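# Unlatch the silver case and leave its lid open

## Task

Get the latched silver case on the table open so that its lid stays open, and finish with no part of the robot in contact with anything on the table.

## Robot and tools

Robot: two arms, left_arm carrying a five-finger left hand and right_arm carrying a five-finger right hand. Bases in the scene frame: left_arm at (-0.011, +0.322, +0.002) m, right_arm at (+0.004, -0.297, +0.001) m, both facing almost straight along +x. A post stands on the floor behind them. Loose objects may get a short random push now and then.

Scene frame: origin at table-top height midway between the nominal bases, +x out over the table, +y toward left_arm, +z up. Image left/right does not match arm names. Reported poses (end_effector_position in metres, end_effector_quat_wxyz) are in this frame and can be a few cm off, more at long reach.

Hand point: a point 0.15 m out from the wrist mount along the fingers, 0.05 m in front of the palm. Its +z runs along straight fingers, +y leaves the palm, +x runs across the palm away from the thumb on the right hand and toward the thumb on the left hand. Straight fingers end 0.06-0.07 m past the point and lie 0.06 m behind it along -y. A wrist bracket on the little-finger side juts out and can strike things.

Row layout (used by both movement tools): one flat list of 28 numbers, each in [-1, 1], always for both arms. Order: left dx, dy, dz, rx, ry, rz; left little, ring, middle, index, thumb_bend, thumb_turn; left force_limit, speed; then the same 14 for the right arm. dx..dz and rx..rz are offsets (not poses) from that arm's current Hand target, measured along the Hand target's own axes; 1.0 equals 0.6 m or 180 degrees, and rx, ry, rz form one rotation vector. All zeros in an arm's six pose numbers asks nothing new of it. Finger numbers are absolute targets: -1 open/straight, +1 curled; thumb_turn -1 beside the palm, +1 opposite the fingers. force_limit maps -1..+1 to about 0..10 N at the fingertip (0..15 N for both thumb motors). speed rises from near zero at -1 to full at +0.48 and stays full above. Hand numbers never mean 'unchanged': repeat the last sent eight for a hand, or, before any were sent, use hand_measured plus hand_force_limit and hand_speed. For a gentle grip close with speed -0.94 or below. Thumb turned in front, the hand encloses objects roughly 0.035-0.065 m thick, or a handle from about 0.025 m.

execute_actions(actions, cameras): actions is a list of actions; each action is a table of up to 15 rows, one per 1/30 s step; a short table repeats its final row to step 15. Every row in an action is an offset from the Hand target at the action's start, so rows do not accumulate, but successive actions do. cameras: list of names (cam_high, cam_low, cam_left_wrist, cam_right_wrist), ["all"], or []; images come by default only with an empty actions list.

move(target, speed, blend, blocking, cameras): target is one 28-number row or a list of up to 15 rows; each row's offsets count from the Hand targets at the move's start, not from the previous target. speed is in m/s per arm path, 0.002 to 4.3, default 0.25 (turns up to twice that in rad/s), one value or one per target. blend, in m, rounds corners in a list; 0 means stop at each target. Paths are straight, end together and are capped at 10 s; they do not avoid obstacles or the other arm. blocking=false returns after about 0.5 s while the motion continues. The result adds a move: line (done, off_target, moving, held, fault) and which limits acted (paced = pose clipped, held = steps withheld).

wait(seconds): 0 to 3600, sends nothing new; returns early if a running move finishes. stop(): brakes a running move. zoom_image(camera, region): region [x0, y0, x1, y1] in pixels of that camera's latest image, at most 504 by 504; image sizes are cam_high and cam_low 896x504, wrist cameras 672x504. show_instructions(): shows the reference images. finished_scene(scene): ends the scene permanently; scene is 1 or omitted.

Behaviour: orientation commands are clipped to within 40 degrees of the measured one each step. Arms track loosely and often rest 1-3 cm (sometimes 5 cm) short, usually low; that gap is not contact. A following execute_actions call re-requests the Hand target; if still short, send the remainder as an offset. A blocked arm keeps pressing until commanded back past its hand point. Keep the wrist away from the first joint's axis, or the whole arm can swing.

Result lines: Hand target (next offsets start there), hand pose, Joint positions and velocities ('within noise' when still), joint torques (offset and noisy; entries 3 and 4 wrap at ±28 N m), and per hand: hand_measured, hand_stopped_by (moving, target, force, stalled, fault) and hand_load_n (positive when pushed open; about 0 means a lost grip), all in motor order. MOTOR HOT appears near 85 °C; at 100 °C that arm goes limp for 30-60 s, so avoid long stretched holds or pushing at unreachable poses.

Avoid: knocking anything off the table, dropping or flinging parts, slamming the lid, hard pushes on fixed or heavy things, excessive finger force, and any contact between the two hands or arms. Finish with both hands clear of the case.

Each tool is called after "Emit:" in YAML: its name, and indented under it one key for each argument.

Reference images:

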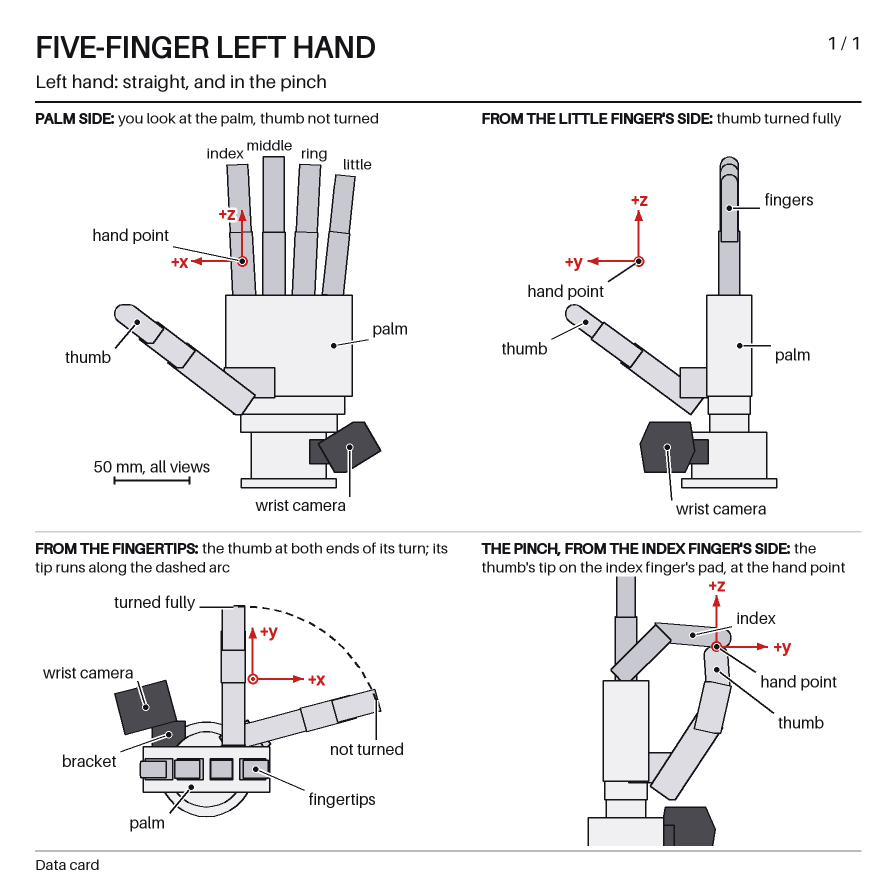

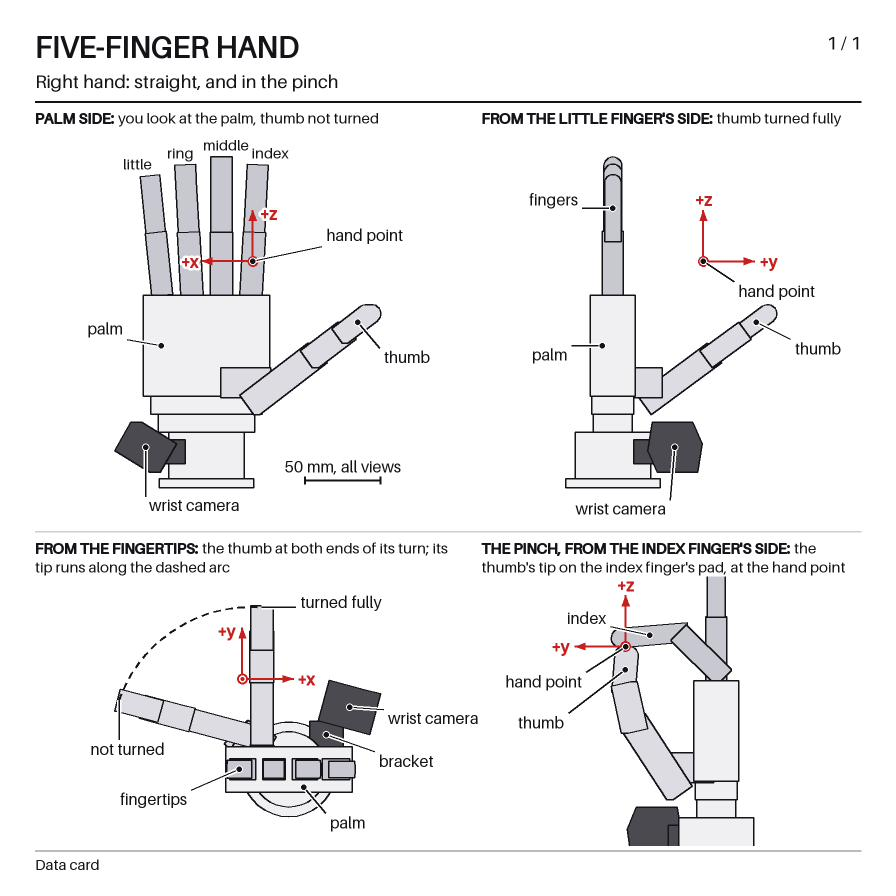

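## Session

Emit:
execute_actions:
  actions: []

Scene clock: 0.00 s.
left_arm: end_effector_position=(+0.4624, +0.3080, +0.1438) hand_measured=(-1.000, -1.000, -1.000, -1.000, -1.000, -1.000) hand_load_n=(+0.0, +0.5, +0.0, +0.0, +0.0, +0.0) hand_stopped_by=(target, target, target, target, target, target) hand_force_limit=0.00 hand_speed=-0.80 end_effector_quat_wxyz=(+0.479, +0.010, +0.873, +0.090) | right_arm: end_effector_position=(+0.3456, -0.1824, +0.2960) hand_measured=(-1.000, -1.000, -1.000, -1.000, -1.000, -1.000) hand_load_n=(+0.0, +0.0, +0.0, +0.0, +0.0, +0.0) hand_stopped_by=(target, target, target, target, target, target) hand_force_limit=0.00 hand_speed=-0.80 end_effector_quat_wxyz=(+0.438, -0.560, +0.632, -0.308)
Joint positions: left_arm=[-0.325 1.251 0.671 -0.027 -0.404 1.503] | right_arm=[0.264 0.63 0.757 -0.572 0.145 0.301]
Joint velocities: within noise
Joint torques (N m): no reading
Heat: left arm: hottest shoulder 35 °C; right arm: hottest shoulder 38 °C.
Hand target: left_arm +0.4693, +0.3057, +0.1521; +0.487, +0.008, +0.869, +0.088 | right_arm +0.3482, -0.1816, +0.3087; +0.447, -0.556, +0.628, -0.312

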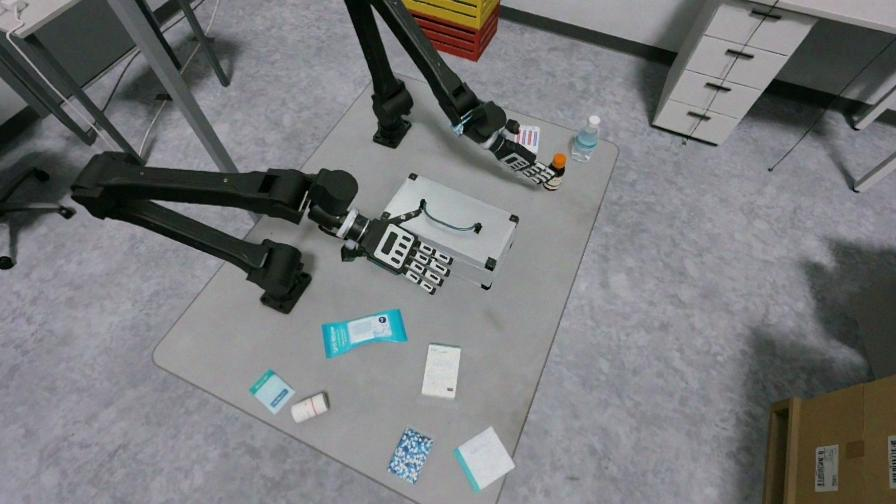

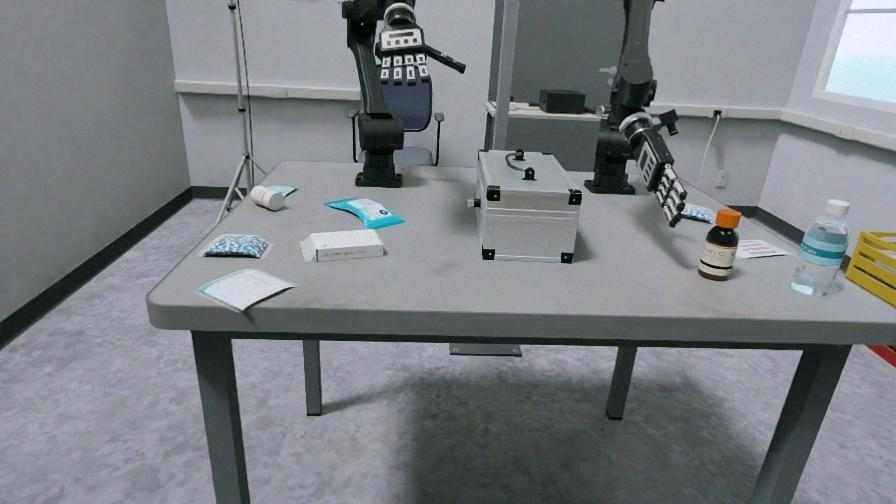

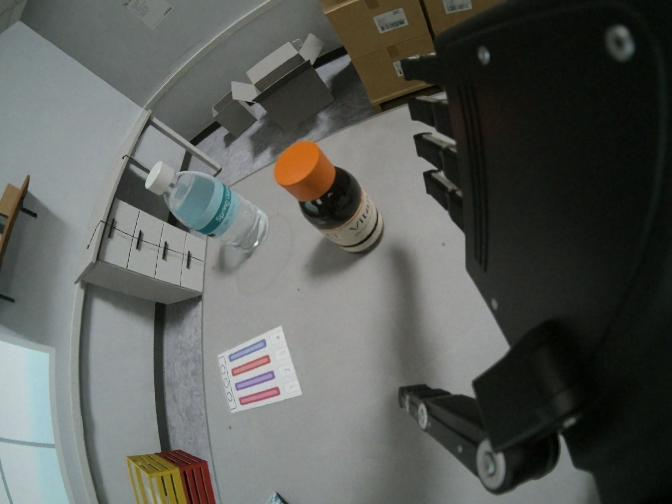

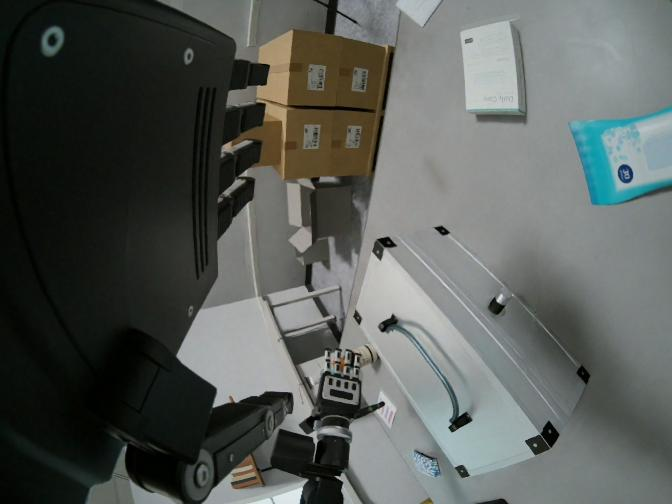

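Emit:
zoom_image:
  camera: "cam_right_wrist"
  region: [340, 200, 620, 500]

Emit:
zoom_image:
  camera: "cam_low"
  region: [440, 120, 620, 290]

Emit:
zoom_image:
  camera: "cam_high"
  region: [340, 140, 560, 320]

Scaled by 1.680 from the camera's image (finer frame: 960x720).

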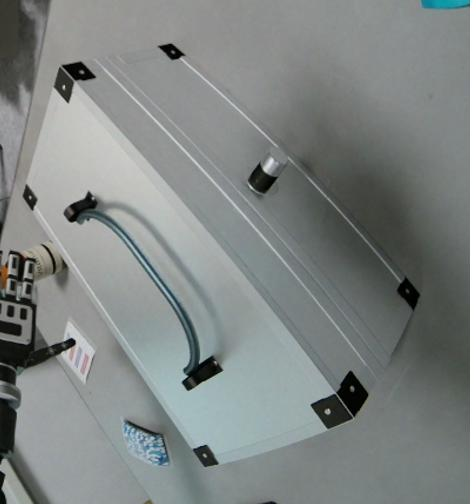

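Scaled by 2.800 from the camera's image (finer frame: 1280x720).

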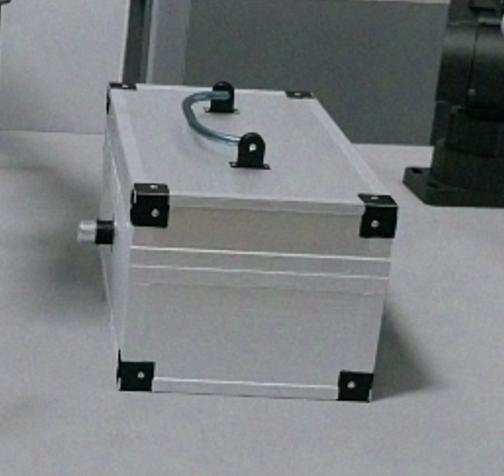

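Scaled by 2.291 from the camera's image (finer frame: 1280x720).

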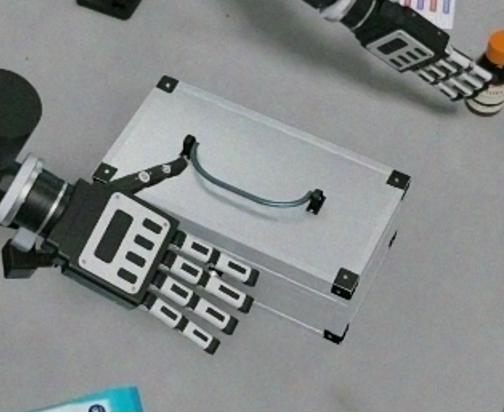

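Emit:
zoom_image:
  camera: "cam_right_wrist"
  region: [460, 270, 540, 330]

Emit:
zoom_image:
  camera: "cam_low"
  region: [455, 180, 505, 220]

Scaled by 6.300 from the camera's image (finer frame: 960x720).

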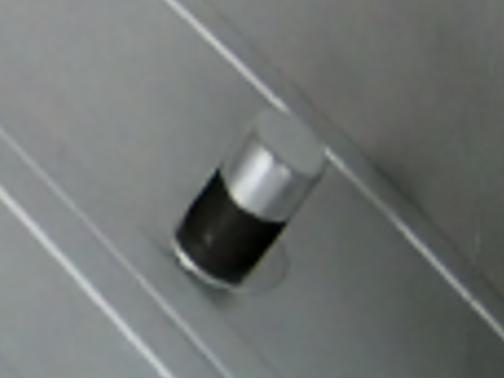

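Scaled by 10.080 from the camera's image (finer frame: 1280x720).

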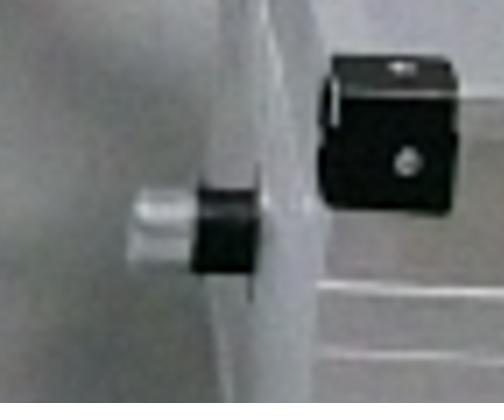

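Emit:
move:
  target: [0,0,0,0,0,0,-1,-1,-1,-1,-1,-1,0,-0.8, 0.152,0.049,-0.068,-0.0535,-0.222,-0.102,-1,-1,-1,-1,-1,-1,0,-0.8]
  speed: 0.15
  cameras: ["all"]

Scene clock: 151.77 s.
left_arm: end_effector_position=(+0.4624, +0.3080, +0.1438) hand_measured=(-1.000, -1.000, -1.000, -1.000, -1.000, -1.000) hand_load_n=(+0.0, +0.0, +0.0, +0.0, +0.0, +0.0) hand_stopped_by=(target, target, target, target, target, target) hand_force_limit=0.00 hand_speed=-0.80 end_effector_quat_wxyz=(+0.479, +0.010, +0.873, +0.090) | right_arm: end_effector_position=(+0.2915, -0.2615, +0.2643) hand_measured=(-1.000, -1.000, -1.000, -1.000, -1.000, -1.000) hand_load_n=(+0.0, +0.0, +0.0, +0.0, +0.0, +0.0) hand_stopped_by=(target, target, target, target, target, target) hand_force_limit=0.00 hand_speed=-0.80 end_effector_quat_wxyz=(-0.533, +0.751, -0.376, +0.101)
Joint positions: left_arm=[-0.325 1.251 0.671 -0.027 -0.404 1.503] | right_arm=[-0.478 0.926 0.883 -1.146 -1.111 -0.873]
Joint torques (N m): left_arm=[0.73 -6.59 10.14 2.14 -0.27 0.11] | right_arm=[-2.43 -3.55 15.2 -0.01 -0.7 -0.21]
Heat: left arm: hottest elbow 44 °C; right arm: hottest elbow 45 °C.
Hand target: left_arm +0.4693, +0.3057, +0.1521; +0.487, +0.008, +0.869, +0.088 | right_arm +0.3004, -0.2695, +0.2797; -0.532, +0.754, -0.367, +0.118
Off the commanded pose: left_arm 0.011 m, 1 deg | right_arm 0.019 m, 2 deg.
move: off_target (right_arm)

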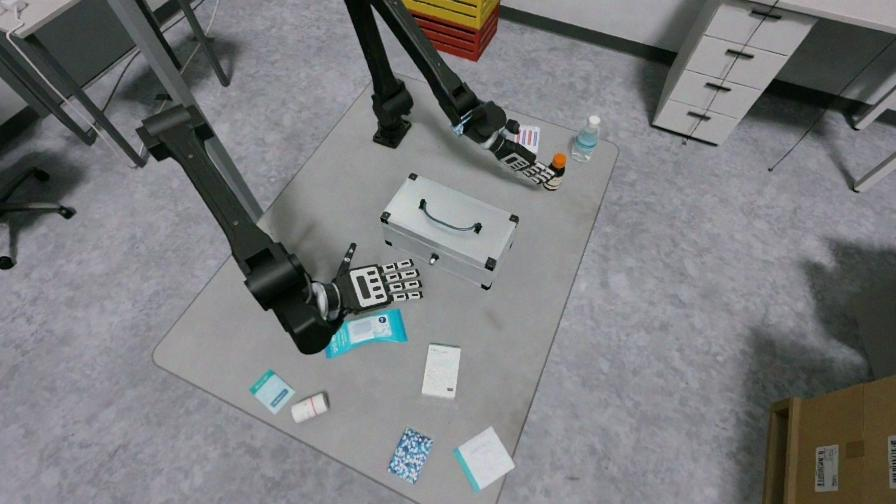

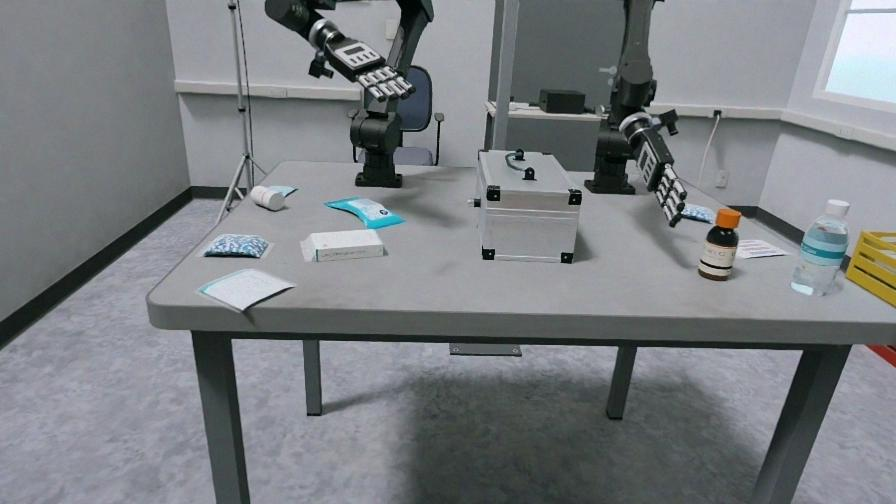

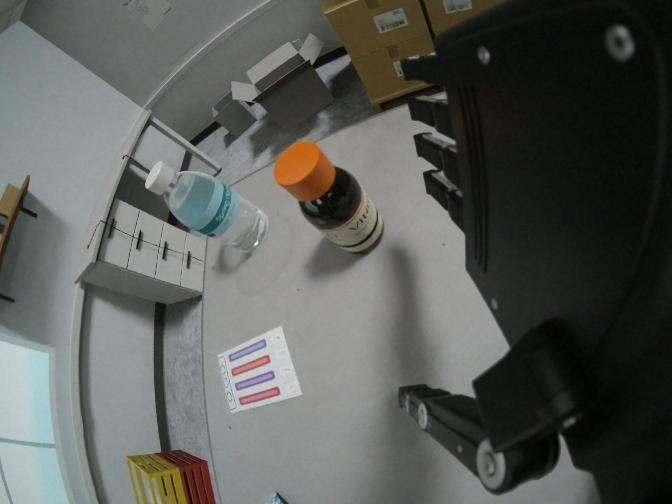

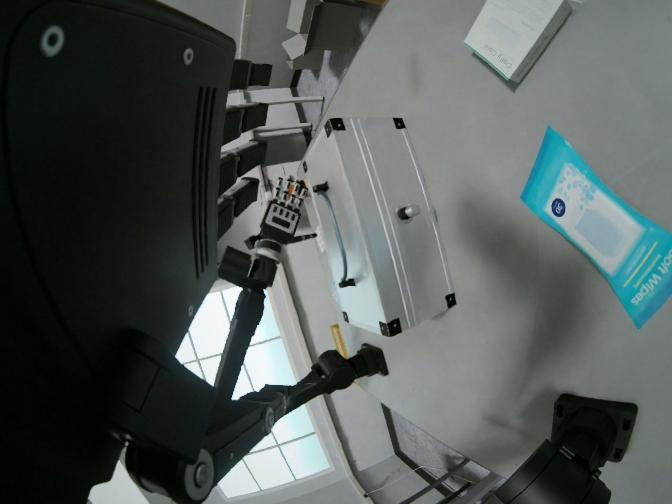

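Emit:
zoom_image:
  camera: "cam_high"
  region: [360, 150, 540, 320]

Emit:
zoom_image:
  camera: "cam_right_wrist"
  region: [280, 100, 470, 350]

Emit:
zoom_image:
  camera: "cam_right_wrist"
  region: [380, 190, 440, 240]

Scaled by 2.800 from the camera's image (finer frame: 1280x720).

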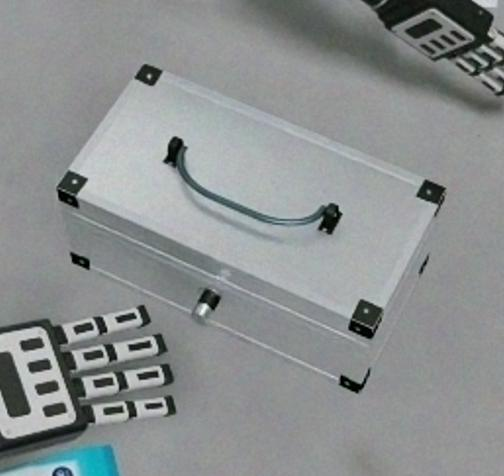

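Scaled by 2.016 from the camera's image (finer frame: 960x720).

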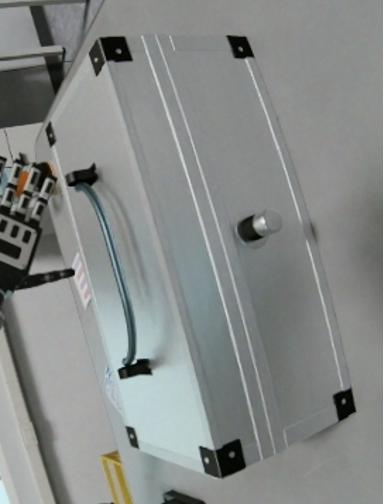

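Scaled by 8.400 from the camera's image (finer frame: 960x720).

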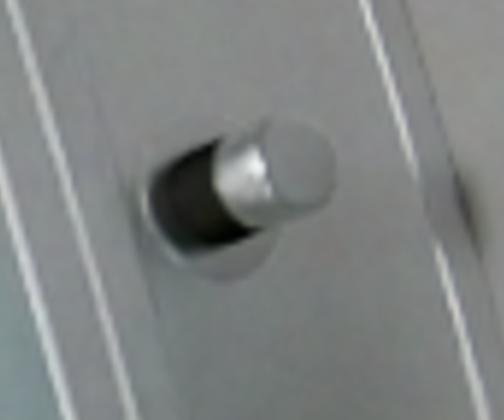

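Emit:
move:
  target: [0,0,0,0,0,0,-1,-1,-1,-1,-1,-1,0,-0.8, -0.0075,0.3248,0.1947,-0.0259,-0.1086,-0.0496,1,1,1,-1,-1,-1,0,-0.5]
  speed: 0.12
  cameras: ["all"]

Scene clock: 300.77 s.
left_arm: end_effector_position=(+0.4624, +0.3080, +0.1438) hand_measured=(-1.000, -1.000, -1.000, -1.000, -1.000, -1.000) hand_load_n=(+0.0, +0.5, +0.0, +0.0, +0.0, +0.0) hand_stopped_by=(target, target, target, target, target, target) hand_force_limit=0.00 hand_speed=-0.80 end_effector_quat_wxyz=(+0.479, +0.010, +0.873, +0.090) | right_arm: end_effector_position=(+0.2815, -0.2185, +0.0651) hand_measured=(+1.000, +1.000, +1.000, -1.000, -1.000, -1.000) hand_load_n=(+0.0, +0.0, +0.0, +0.0, +0.0, -0.5) hand_stopped_by=(target, target, target, target, target, target) hand_force_limit=0.00 hand_speed=-0.50 end_effector_quat_wxyz=(-0.544, +0.808, -0.226, +0.016)
Joint positions: left_arm=[-0.325 1.251 0.671 -0.027 -0.404 1.503] | right_arm=[-0.305 1.328 0.614 -0.842 -1.151 -1.311]
Joint torques (N m): left_arm=[0.44 -6.59 10.14 2.13 -0.26 0.11] | right_arm=[-0.67 -5.95 7.13 0.4 -0.72 -0.19]
Heat: left arm: hottest elbow 46 °C; right arm: hottest elbow 57 °C.
Hand target: left_arm +0.4693, +0.3057, +0.1521; +0.487, +0.008, +0.869, +0.088 | right_arm +0.2802, -0.2150, +0.0600; -0.545, +0.810, -0.216, +0.014
Off the commanded pose: left_arm 0.011 m, 1 deg | right_arm 0.006 m, 1 deg.
move: done

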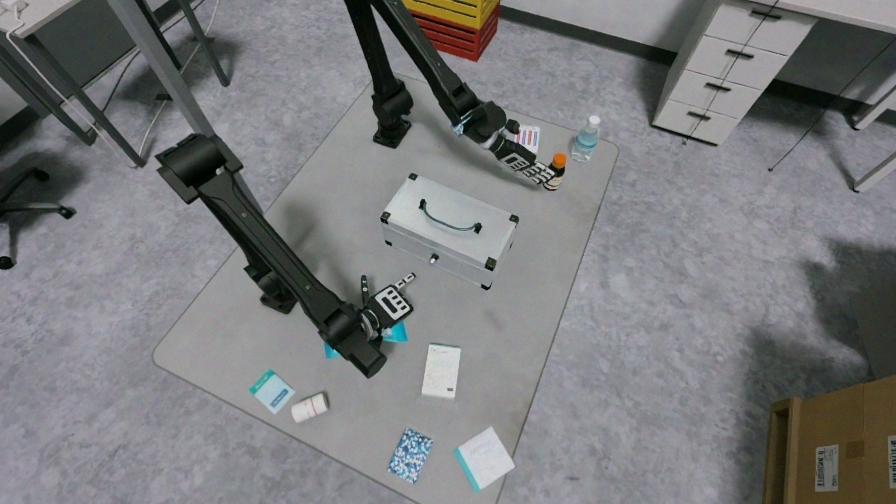

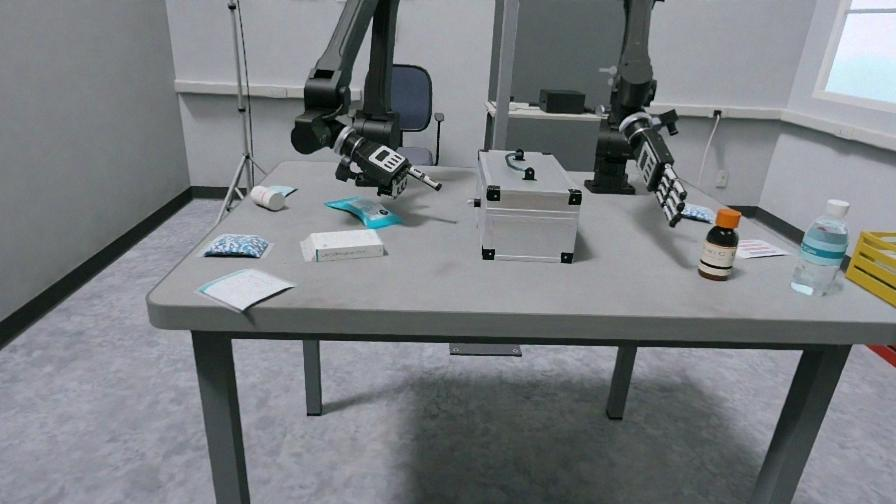

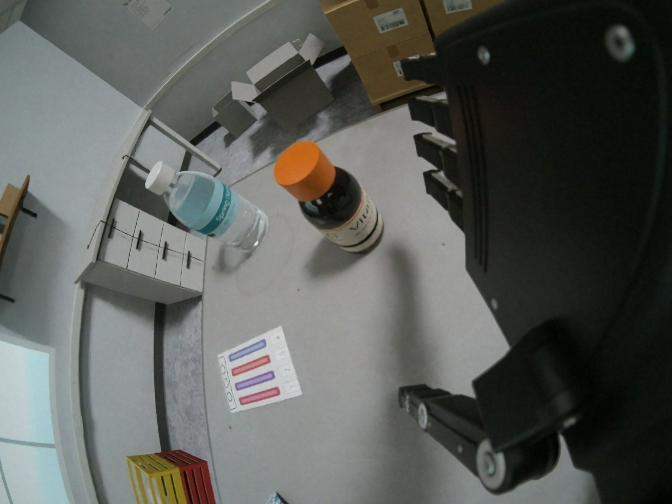

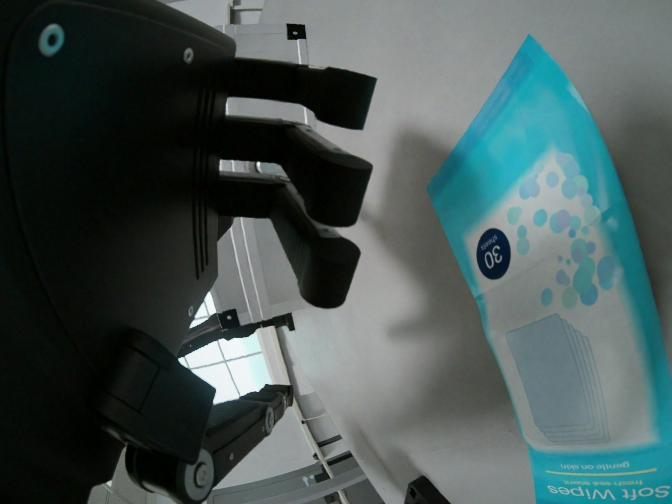

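Emit:
zoom_image:
  camera: "cam_low"
  region: [380, 140, 500, 230]

Emit:
zoom_image:
  camera: "cam_high"
  region: [370, 210, 480, 300]

Scaled by 4.200 from the camera's image (finer frame: 1280x720).

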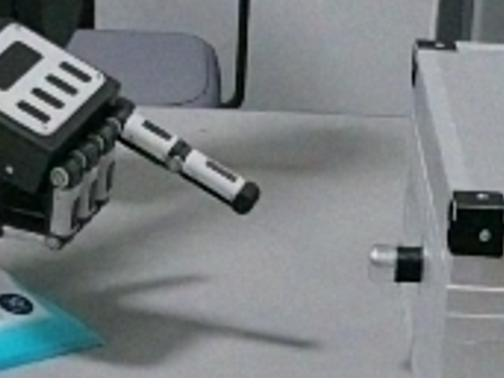

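Scaled by 4.582 from the camera's image (finer frame: 1280x720).

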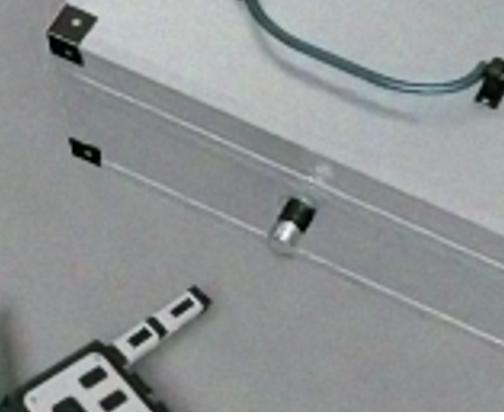

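Emit:
move:
  target: [0,0,0,0,0,0,-1,-1,-1,-1,-1,-1,0,-0.8, 0.0078,0.0143,0.0752,0,0,0,1,1,1,-1,-1,-1,0,-0.5]
  speed: 0.08
  cameras: ["all"]

Emit:
zoom_image:
  camera: "cam_low"
  region: [380, 140, 500, 230]

Emit:
zoom_image:
  camera: "cam_high"
  region: [370, 210, 480, 300]

Scene clock: 360.20 s.
left_arm: end_effector_position=(+0.4624, +0.3080, +0.1438) hand_measured=(-1.000, -1.000, -1.000, -1.000, -1.000, -1.000) hand_load_n=(+0.0, +0.0, +0.0, +0.0, +0.0, +0.0) hand_stopped_by=(target, target, target, target, target, target) hand_force_limit=0.00 hand_speed=-0.80 end_effector_quat_wxyz=(+0.479, +0.010, +0.873, +0.090) | right_arm: end_effector_position=(+0.2968, -0.1836, +0.0359) hand_measured=(+1.000, +1.000, +1.000, -1.000, -1.000, -1.000) hand_load_n=(+0.0, +0.0, +0.0, +0.0, +0.0, +0.0) hand_stopped_by=(target, target, target, target, target, target) hand_force_limit=0.00 hand_speed=-0.50 end_effector_quat_wxyz=(-0.545, +0.810, -0.214, +0.021)
Joint positions: left_arm=[-0.325 1.251 0.671 -0.027 -0.404 1.503] | right_arm=[-0.175 1.376 0.543 -0.452 -1.136 -1.038]
Joint torques (N m): left_arm=[0.62 -6.36 10.18 2.14 -0.28 0.11] | right_arm=[-0.38 -6.71 6.49 1.02 -0.59 0.17]
Heat: left arm: hottest elbow 47 °C; right arm: hottest elbow 46 °C.
Hand target: left_arm +0.4693, +0.3057, +0.1521; +0.487, +0.008, +0.869, +0.088 | right_arm +0.2932, -0.1799, +0.0330; -0.545, +0.810, -0.216, +0.014
Off the commanded pose: left_arm 0.011 m, 1 deg | right_arm 0.006 m, 1 deg.
move: done

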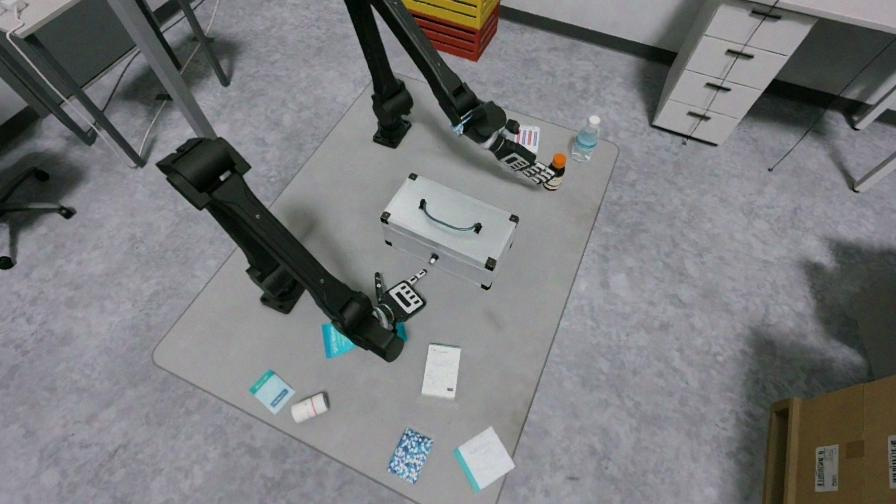

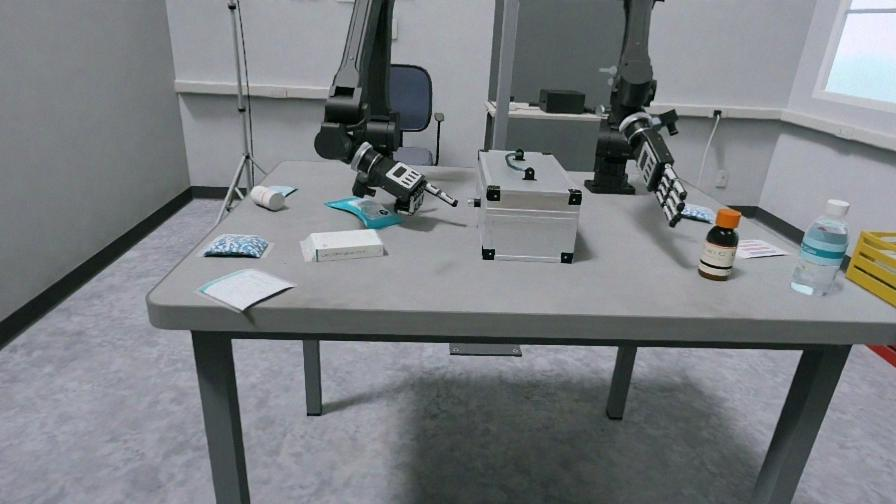

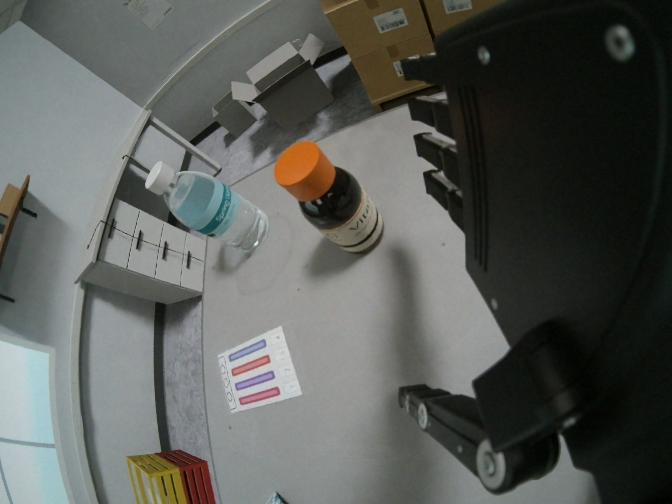

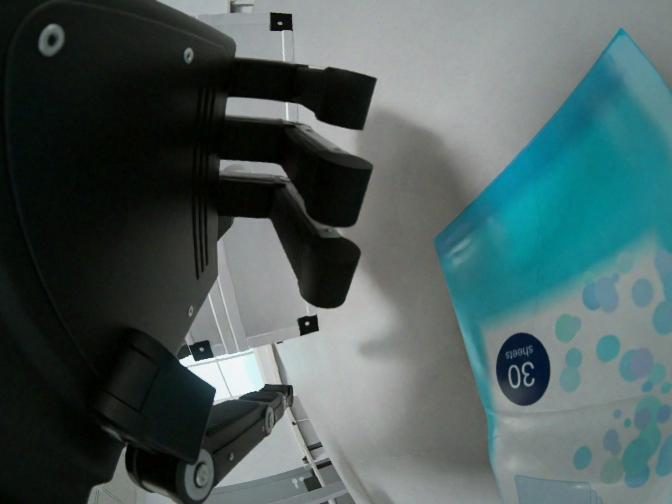

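Scaled by 4.200 from the camera's image (finer frame: 1280x720).

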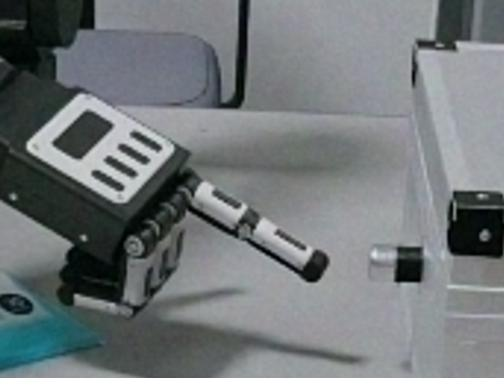

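Scaled by 4.582 from the camera's image (finer frame: 1280x720).

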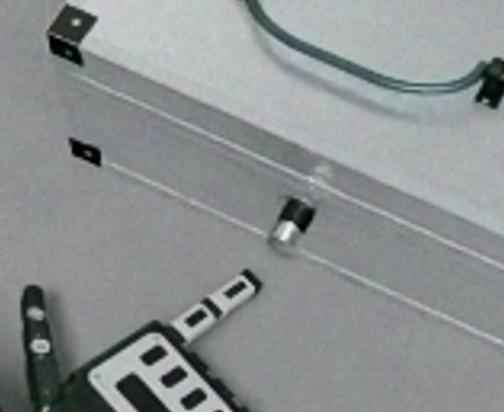

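Emit:
move:
  target: [0,0,0,0,0,0,-1,-1,-1,-1,-1,-1,0,-0.8, -0.0175,-0.0192,0.043,0,0,0,1,1,1,-1,-1,-1,0,-0.5]
  speed: 0.04
  cameras: ["cam_low","cam_high"]

Emit:
zoom_image:
  camera: "cam_low"
  region: [400, 150, 520, 240]

Emit:
zoom_image:
  camera: "cam_high"
  region: [390, 220, 480, 300]

Scene clock: 386.47 s.
left_arm: end_effector_position=(+0.4624, +0.3080, +0.1438) hand_measured=(-1.000, -1.000, -1.000, -1.000, -1.000, -1.000) hand_load_n=(+0.0, +0.0, +0.0, +0.0, +0.0, +0.0) hand_stopped_by=(target, target, target, target, target, target) hand_force_limit=0.00 hand_speed=-0.80 end_effector_quat_wxyz=(+0.479, +0.010, +0.873, +0.090) | right_arm: end_effector_position=(+0.2945, -0.1563, +0.0306) hand_measured=(+1.000, +1.000, +1.000, -1.000, -1.000, -1.000) hand_load_n=(+0.0, +0.0, +0.0, -3.0, +0.0, -0.5) hand_stopped_by=(target, target, target, target, target, target) hand_force_limit=0.00 hand_speed=-0.50 end_effector_quat_wxyz=(-0.540, +0.812, -0.222, +0.015)
Joint positions: left_arm=[-0.325 1.251 0.671 -0.027 -0.404 1.503] | right_arm=[-0.078 1.359 0.493 -0.25 -1.088 -0.828]
Joint torques (N m): left_arm=[0.56 -6.42 10.18 2.14 -0.29 0.11] | right_arm=[-0.44 -7.06 7.21 1.52 -0.9 0.26]
Heat: left arm: hottest elbow 47 °C; right arm: hottest elbow 43 °C.
Hand target: left_arm +0.4693, +0.3057, +0.1521; +0.487, +0.008, +0.869, +0.088 | right_arm +0.2943, -0.1498, +0.0351; -0.545, +0.810, -0.216, +0.014
Off the commanded pose: left_arm 0.011 m, 1 deg | right_arm 0.008 m, 1 deg.
move: done
Images, in order (width x height): cam_high 896x504, cam_low 896x504.

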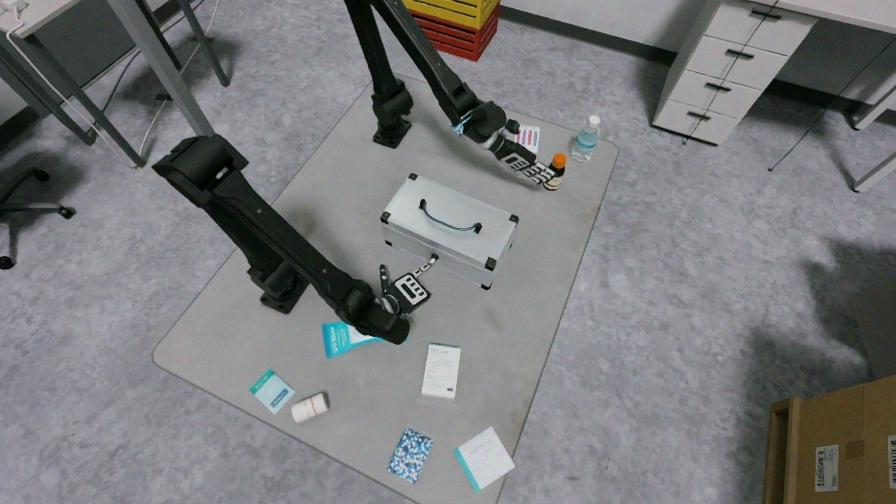

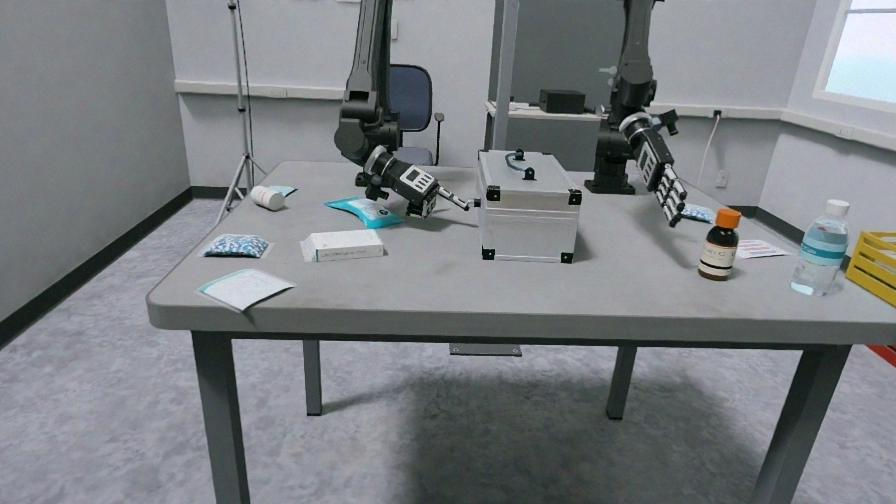

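Scaled by 4.200 from the camera's image (finer frame: 1280x720).

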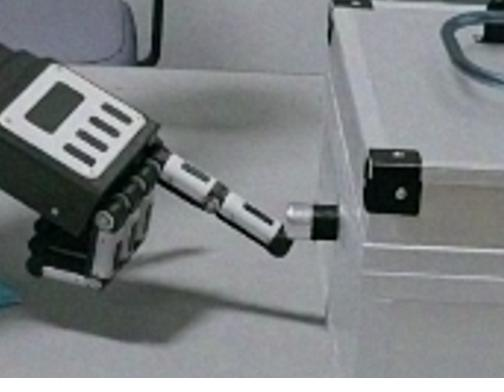

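Scaled by 5.600 from the camera's image (finer frame: 1280x720).

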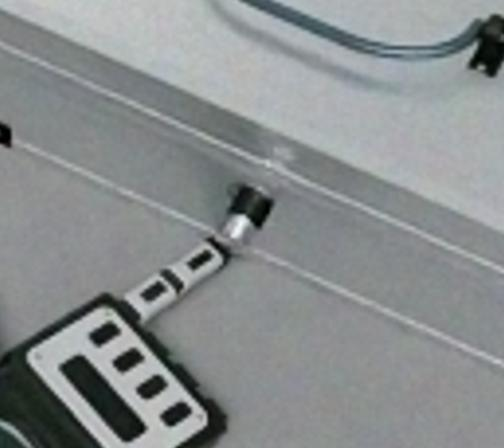

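Emit:
move:
  target: [0,0,0,0,0,0,-1,-1,-1,-1,-1,-1,0,-0.8, 0.0058,-0.0123,-0.0172,0,0,0,1,1,1,-1,-1,-1,0,-0.5]
  speed: 0.04
  cameras: ["cam_low","cam_high"]

Emit:
zoom_image:
  camera: "cam_low"
  region: [400, 150, 520, 240]

Emit:
zoom_image:
  camera: "cam_high"
  region: [390, 220, 480, 300]

Scene clock: 397.70 s.
left_arm: end_effector_position=(+0.4624, +0.3080, +0.1438) hand_measured=(-1.000, -1.000, -1.000, -1.000, -1.000, -1.000) hand_load_n=(+0.0, +0.0, +0.5, +0.0, +0.0, +0.0) hand_stopped_by=(target, target, target, target, target, target) hand_force_limit=0.00 hand_speed=-0.80 end_effector_quat_wxyz=(+0.479, +0.010, +0.873, +0.090) | right_arm: end_effector_position=(+0.2844, -0.1540, +0.0370) hand_measured=(+1.000, +1.000, +1.000, -1.000, -1.000, -1.000) hand_load_n=(+0.0, +0.0, +0.0, +0.0, +0.0, +0.0) hand_stopped_by=(target, target, target, target, target, target) hand_force_limit=0.00 hand_speed=-0.50 end_effector_quat_wxyz=(-0.543, +0.809, -0.226, -0.001)
Joint positions: left_arm=[-0.325 1.251 0.671 -0.027 -0.404 1.503] | right_arm=[-0.078 1.337 0.493 -0.31 -1.104 -0.836]
Joint torques (N m): left_arm=[0.56 -6.48 10.1 2.13 -0.27 0.11] | right_arm=[-2.73 -6.83 9.77 0.06 -0.69 -0.24]
Heat: left arm: hottest elbow 47 °C; right arm: hottest elbow 43 °C.
Hand target: left_arm +0.4693, +0.3057, +0.1521; +0.487, +0.008, +0.869, +0.088 | right_arm +0.2973, -0.1578, +0.0451; -0.545, +0.810, -0.216, +0.014
Off the commanded pose: left_arm 0.011 m, 1 deg | right_arm 0.016 m, 2 deg.
move: off_target (right_arm)
Images, in order (width x height): cam_high 896x504, cam_low 896x504.

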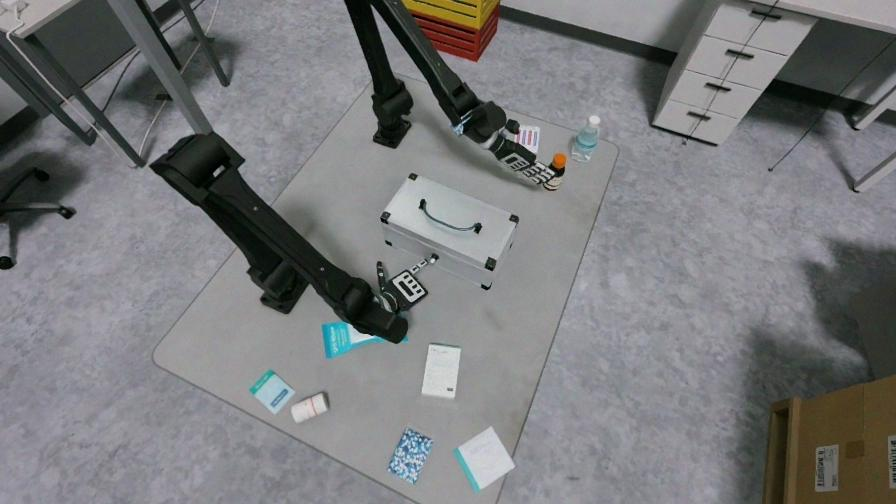

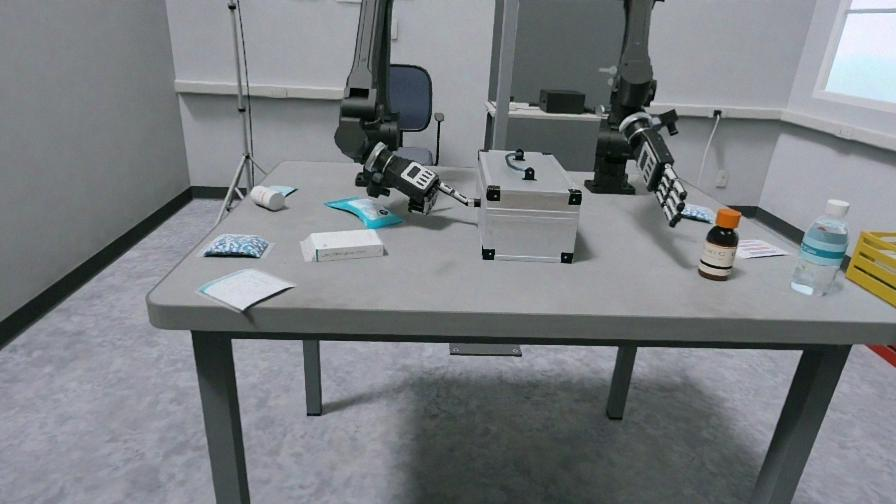

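Scaled by 4.200 from the camera's image (finer frame: 1280x720).

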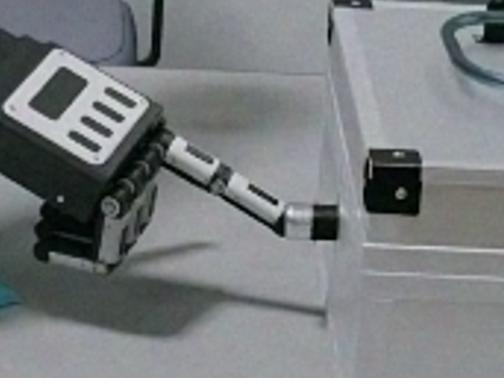

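Scaled by 5.600 from the camera's image (finer frame: 1280x720).

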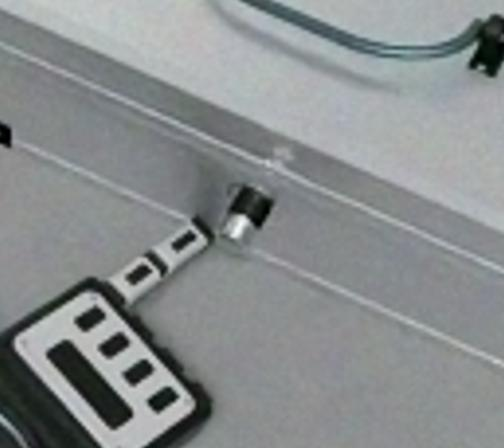

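Emit:
move:
  target: [0,0,0,0,0,0,-1,-1,-1,-1,-1,-1,0,-0.8, 0.0243,0.0126,-0.0379,0,0,0,1,1,1,-1,-1,-1,0,-0.5]
  speed: 0.05

Scene clock: 406.60 s.
left_arm: end_effector_position=(+0.4624, +0.3080, +0.1438) hand_measured=(-1.000, -1.000, -1.000, -1.000, -1.000, -1.000) hand_load_n=(+0.0, +0.0, +0.0, +0.0, +0.0, +0.0) hand_stopped_by=(target, target, target, target, target, target) hand_force_limit=0.00 hand_speed=-0.80 end_effector_quat_wxyz=(+0.479, +0.010, +0.873, +0.090) | right_arm: end_effector_position=(+0.2875, -0.1797, +0.0398) hand_measured=(+1.000, +1.000, +1.000, -1.000, -1.000, -1.000) hand_load_n=(+0.0, +0.0, +0.0, +0.0, +0.0, -0.5) hand_stopped_by=(target, target, target, target, target, target) hand_force_limit=0.00 hand_speed=-0.50 end_effector_quat_wxyz=(-0.544, +0.809, -0.221, +0.003)
Joint positions: left_arm=[-0.325 1.251 0.671 -0.027 -0.404 1.503] | right_arm=[-0.166 1.361 0.543 -0.499 -1.135 -1.032]
Joint torques (N m): left_arm=[0.67 -6.42 10.13 2.14 -0.27 0.1] | right_arm=[-2.61 -5.77 10.33 -0.12 -0.7 -0.23]
Heat: left arm: hottest elbow 47 °C; right arm: hottest elbow 42 °C.
Hand target: left_arm +0.4693, +0.3057, +0.1521; +0.487, +0.008, +0.869, +0.088 | right_arm +0.3019, -0.1854, +0.0444; -0.545, +0.810, -0.216, +0.014
Off the commanded pose: left_arm 0.011 m, 1 deg | right_arm 0.016 m, 1 deg.
move: off_target (right_arm)

Emit:
move:
  target: [0,0,0,0,0,0,-1,-1,-1,-1,-1,-1,0,-0.8, 0.0133,-0.008,0.0103,0,0,0,1,1,1,-1,-1,-1,0,-0.5]
  speed: 0.05

Scene clock: 427.70 s.
left_arm: end_effector_position=(+0.4624, +0.3080, +0.1438) hand_measured=(-1.000, -1.000, -1.000, -1.000, -1.000, -1.000) hand_load_n=(+0.0, +0.0, +0.0, +0.0, +0.0, +0.0) hand_stopped_by=(target, target, target, target, target, target) hand_force_limit=0.00 hand_speed=-0.80 end_effector_quat_wxyz=(+0.479, +0.010, +0.873, +0.090) | right_arm: end_effector_position=(+0.2972, -0.1812, +0.0398) hand_measured=(+1.000, +1.000, +1.000, -1.000, -1.000, -1.000) hand_load_n=(+0.0, +0.0, +0.0, -0.5, +0.0, -0.5) hand_stopped_by=(target, target, target, target, target, target) hand_force_limit=0.00 hand_speed=-0.50 end_effector_quat_wxyz=(-0.544, +0.810, -0.220, +0.007)
Joint positions: left_arm=[-0.325 1.251 0.671 -0.027 -0.404 1.503] | right_arm=[-0.166 1.382 0.562 -0.487 -1.135 -1.029]
Joint torques (N m): left_arm=[0.62 -6.65 10.11 2.13 -0.28 0.1] | right_arm=[-1.2 -6.36 10.26 0.95 -0.61 0.17]
Heat: left arm: hottest elbow 47 °C; right arm: hottest elbow 43 °C.
Hand target: left_arm +0.4693, +0.3057, +0.1521; +0.487, +0.008, +0.869, +0.088 | right_arm +0.3126, -0.1814, +0.0446; -0.545, +0.810, -0.216, +0.014
Off the commanded pose: left_arm 0.011 m, 1 deg | right_arm 0.016 m, 1 deg.
move: off_target (right_arm)


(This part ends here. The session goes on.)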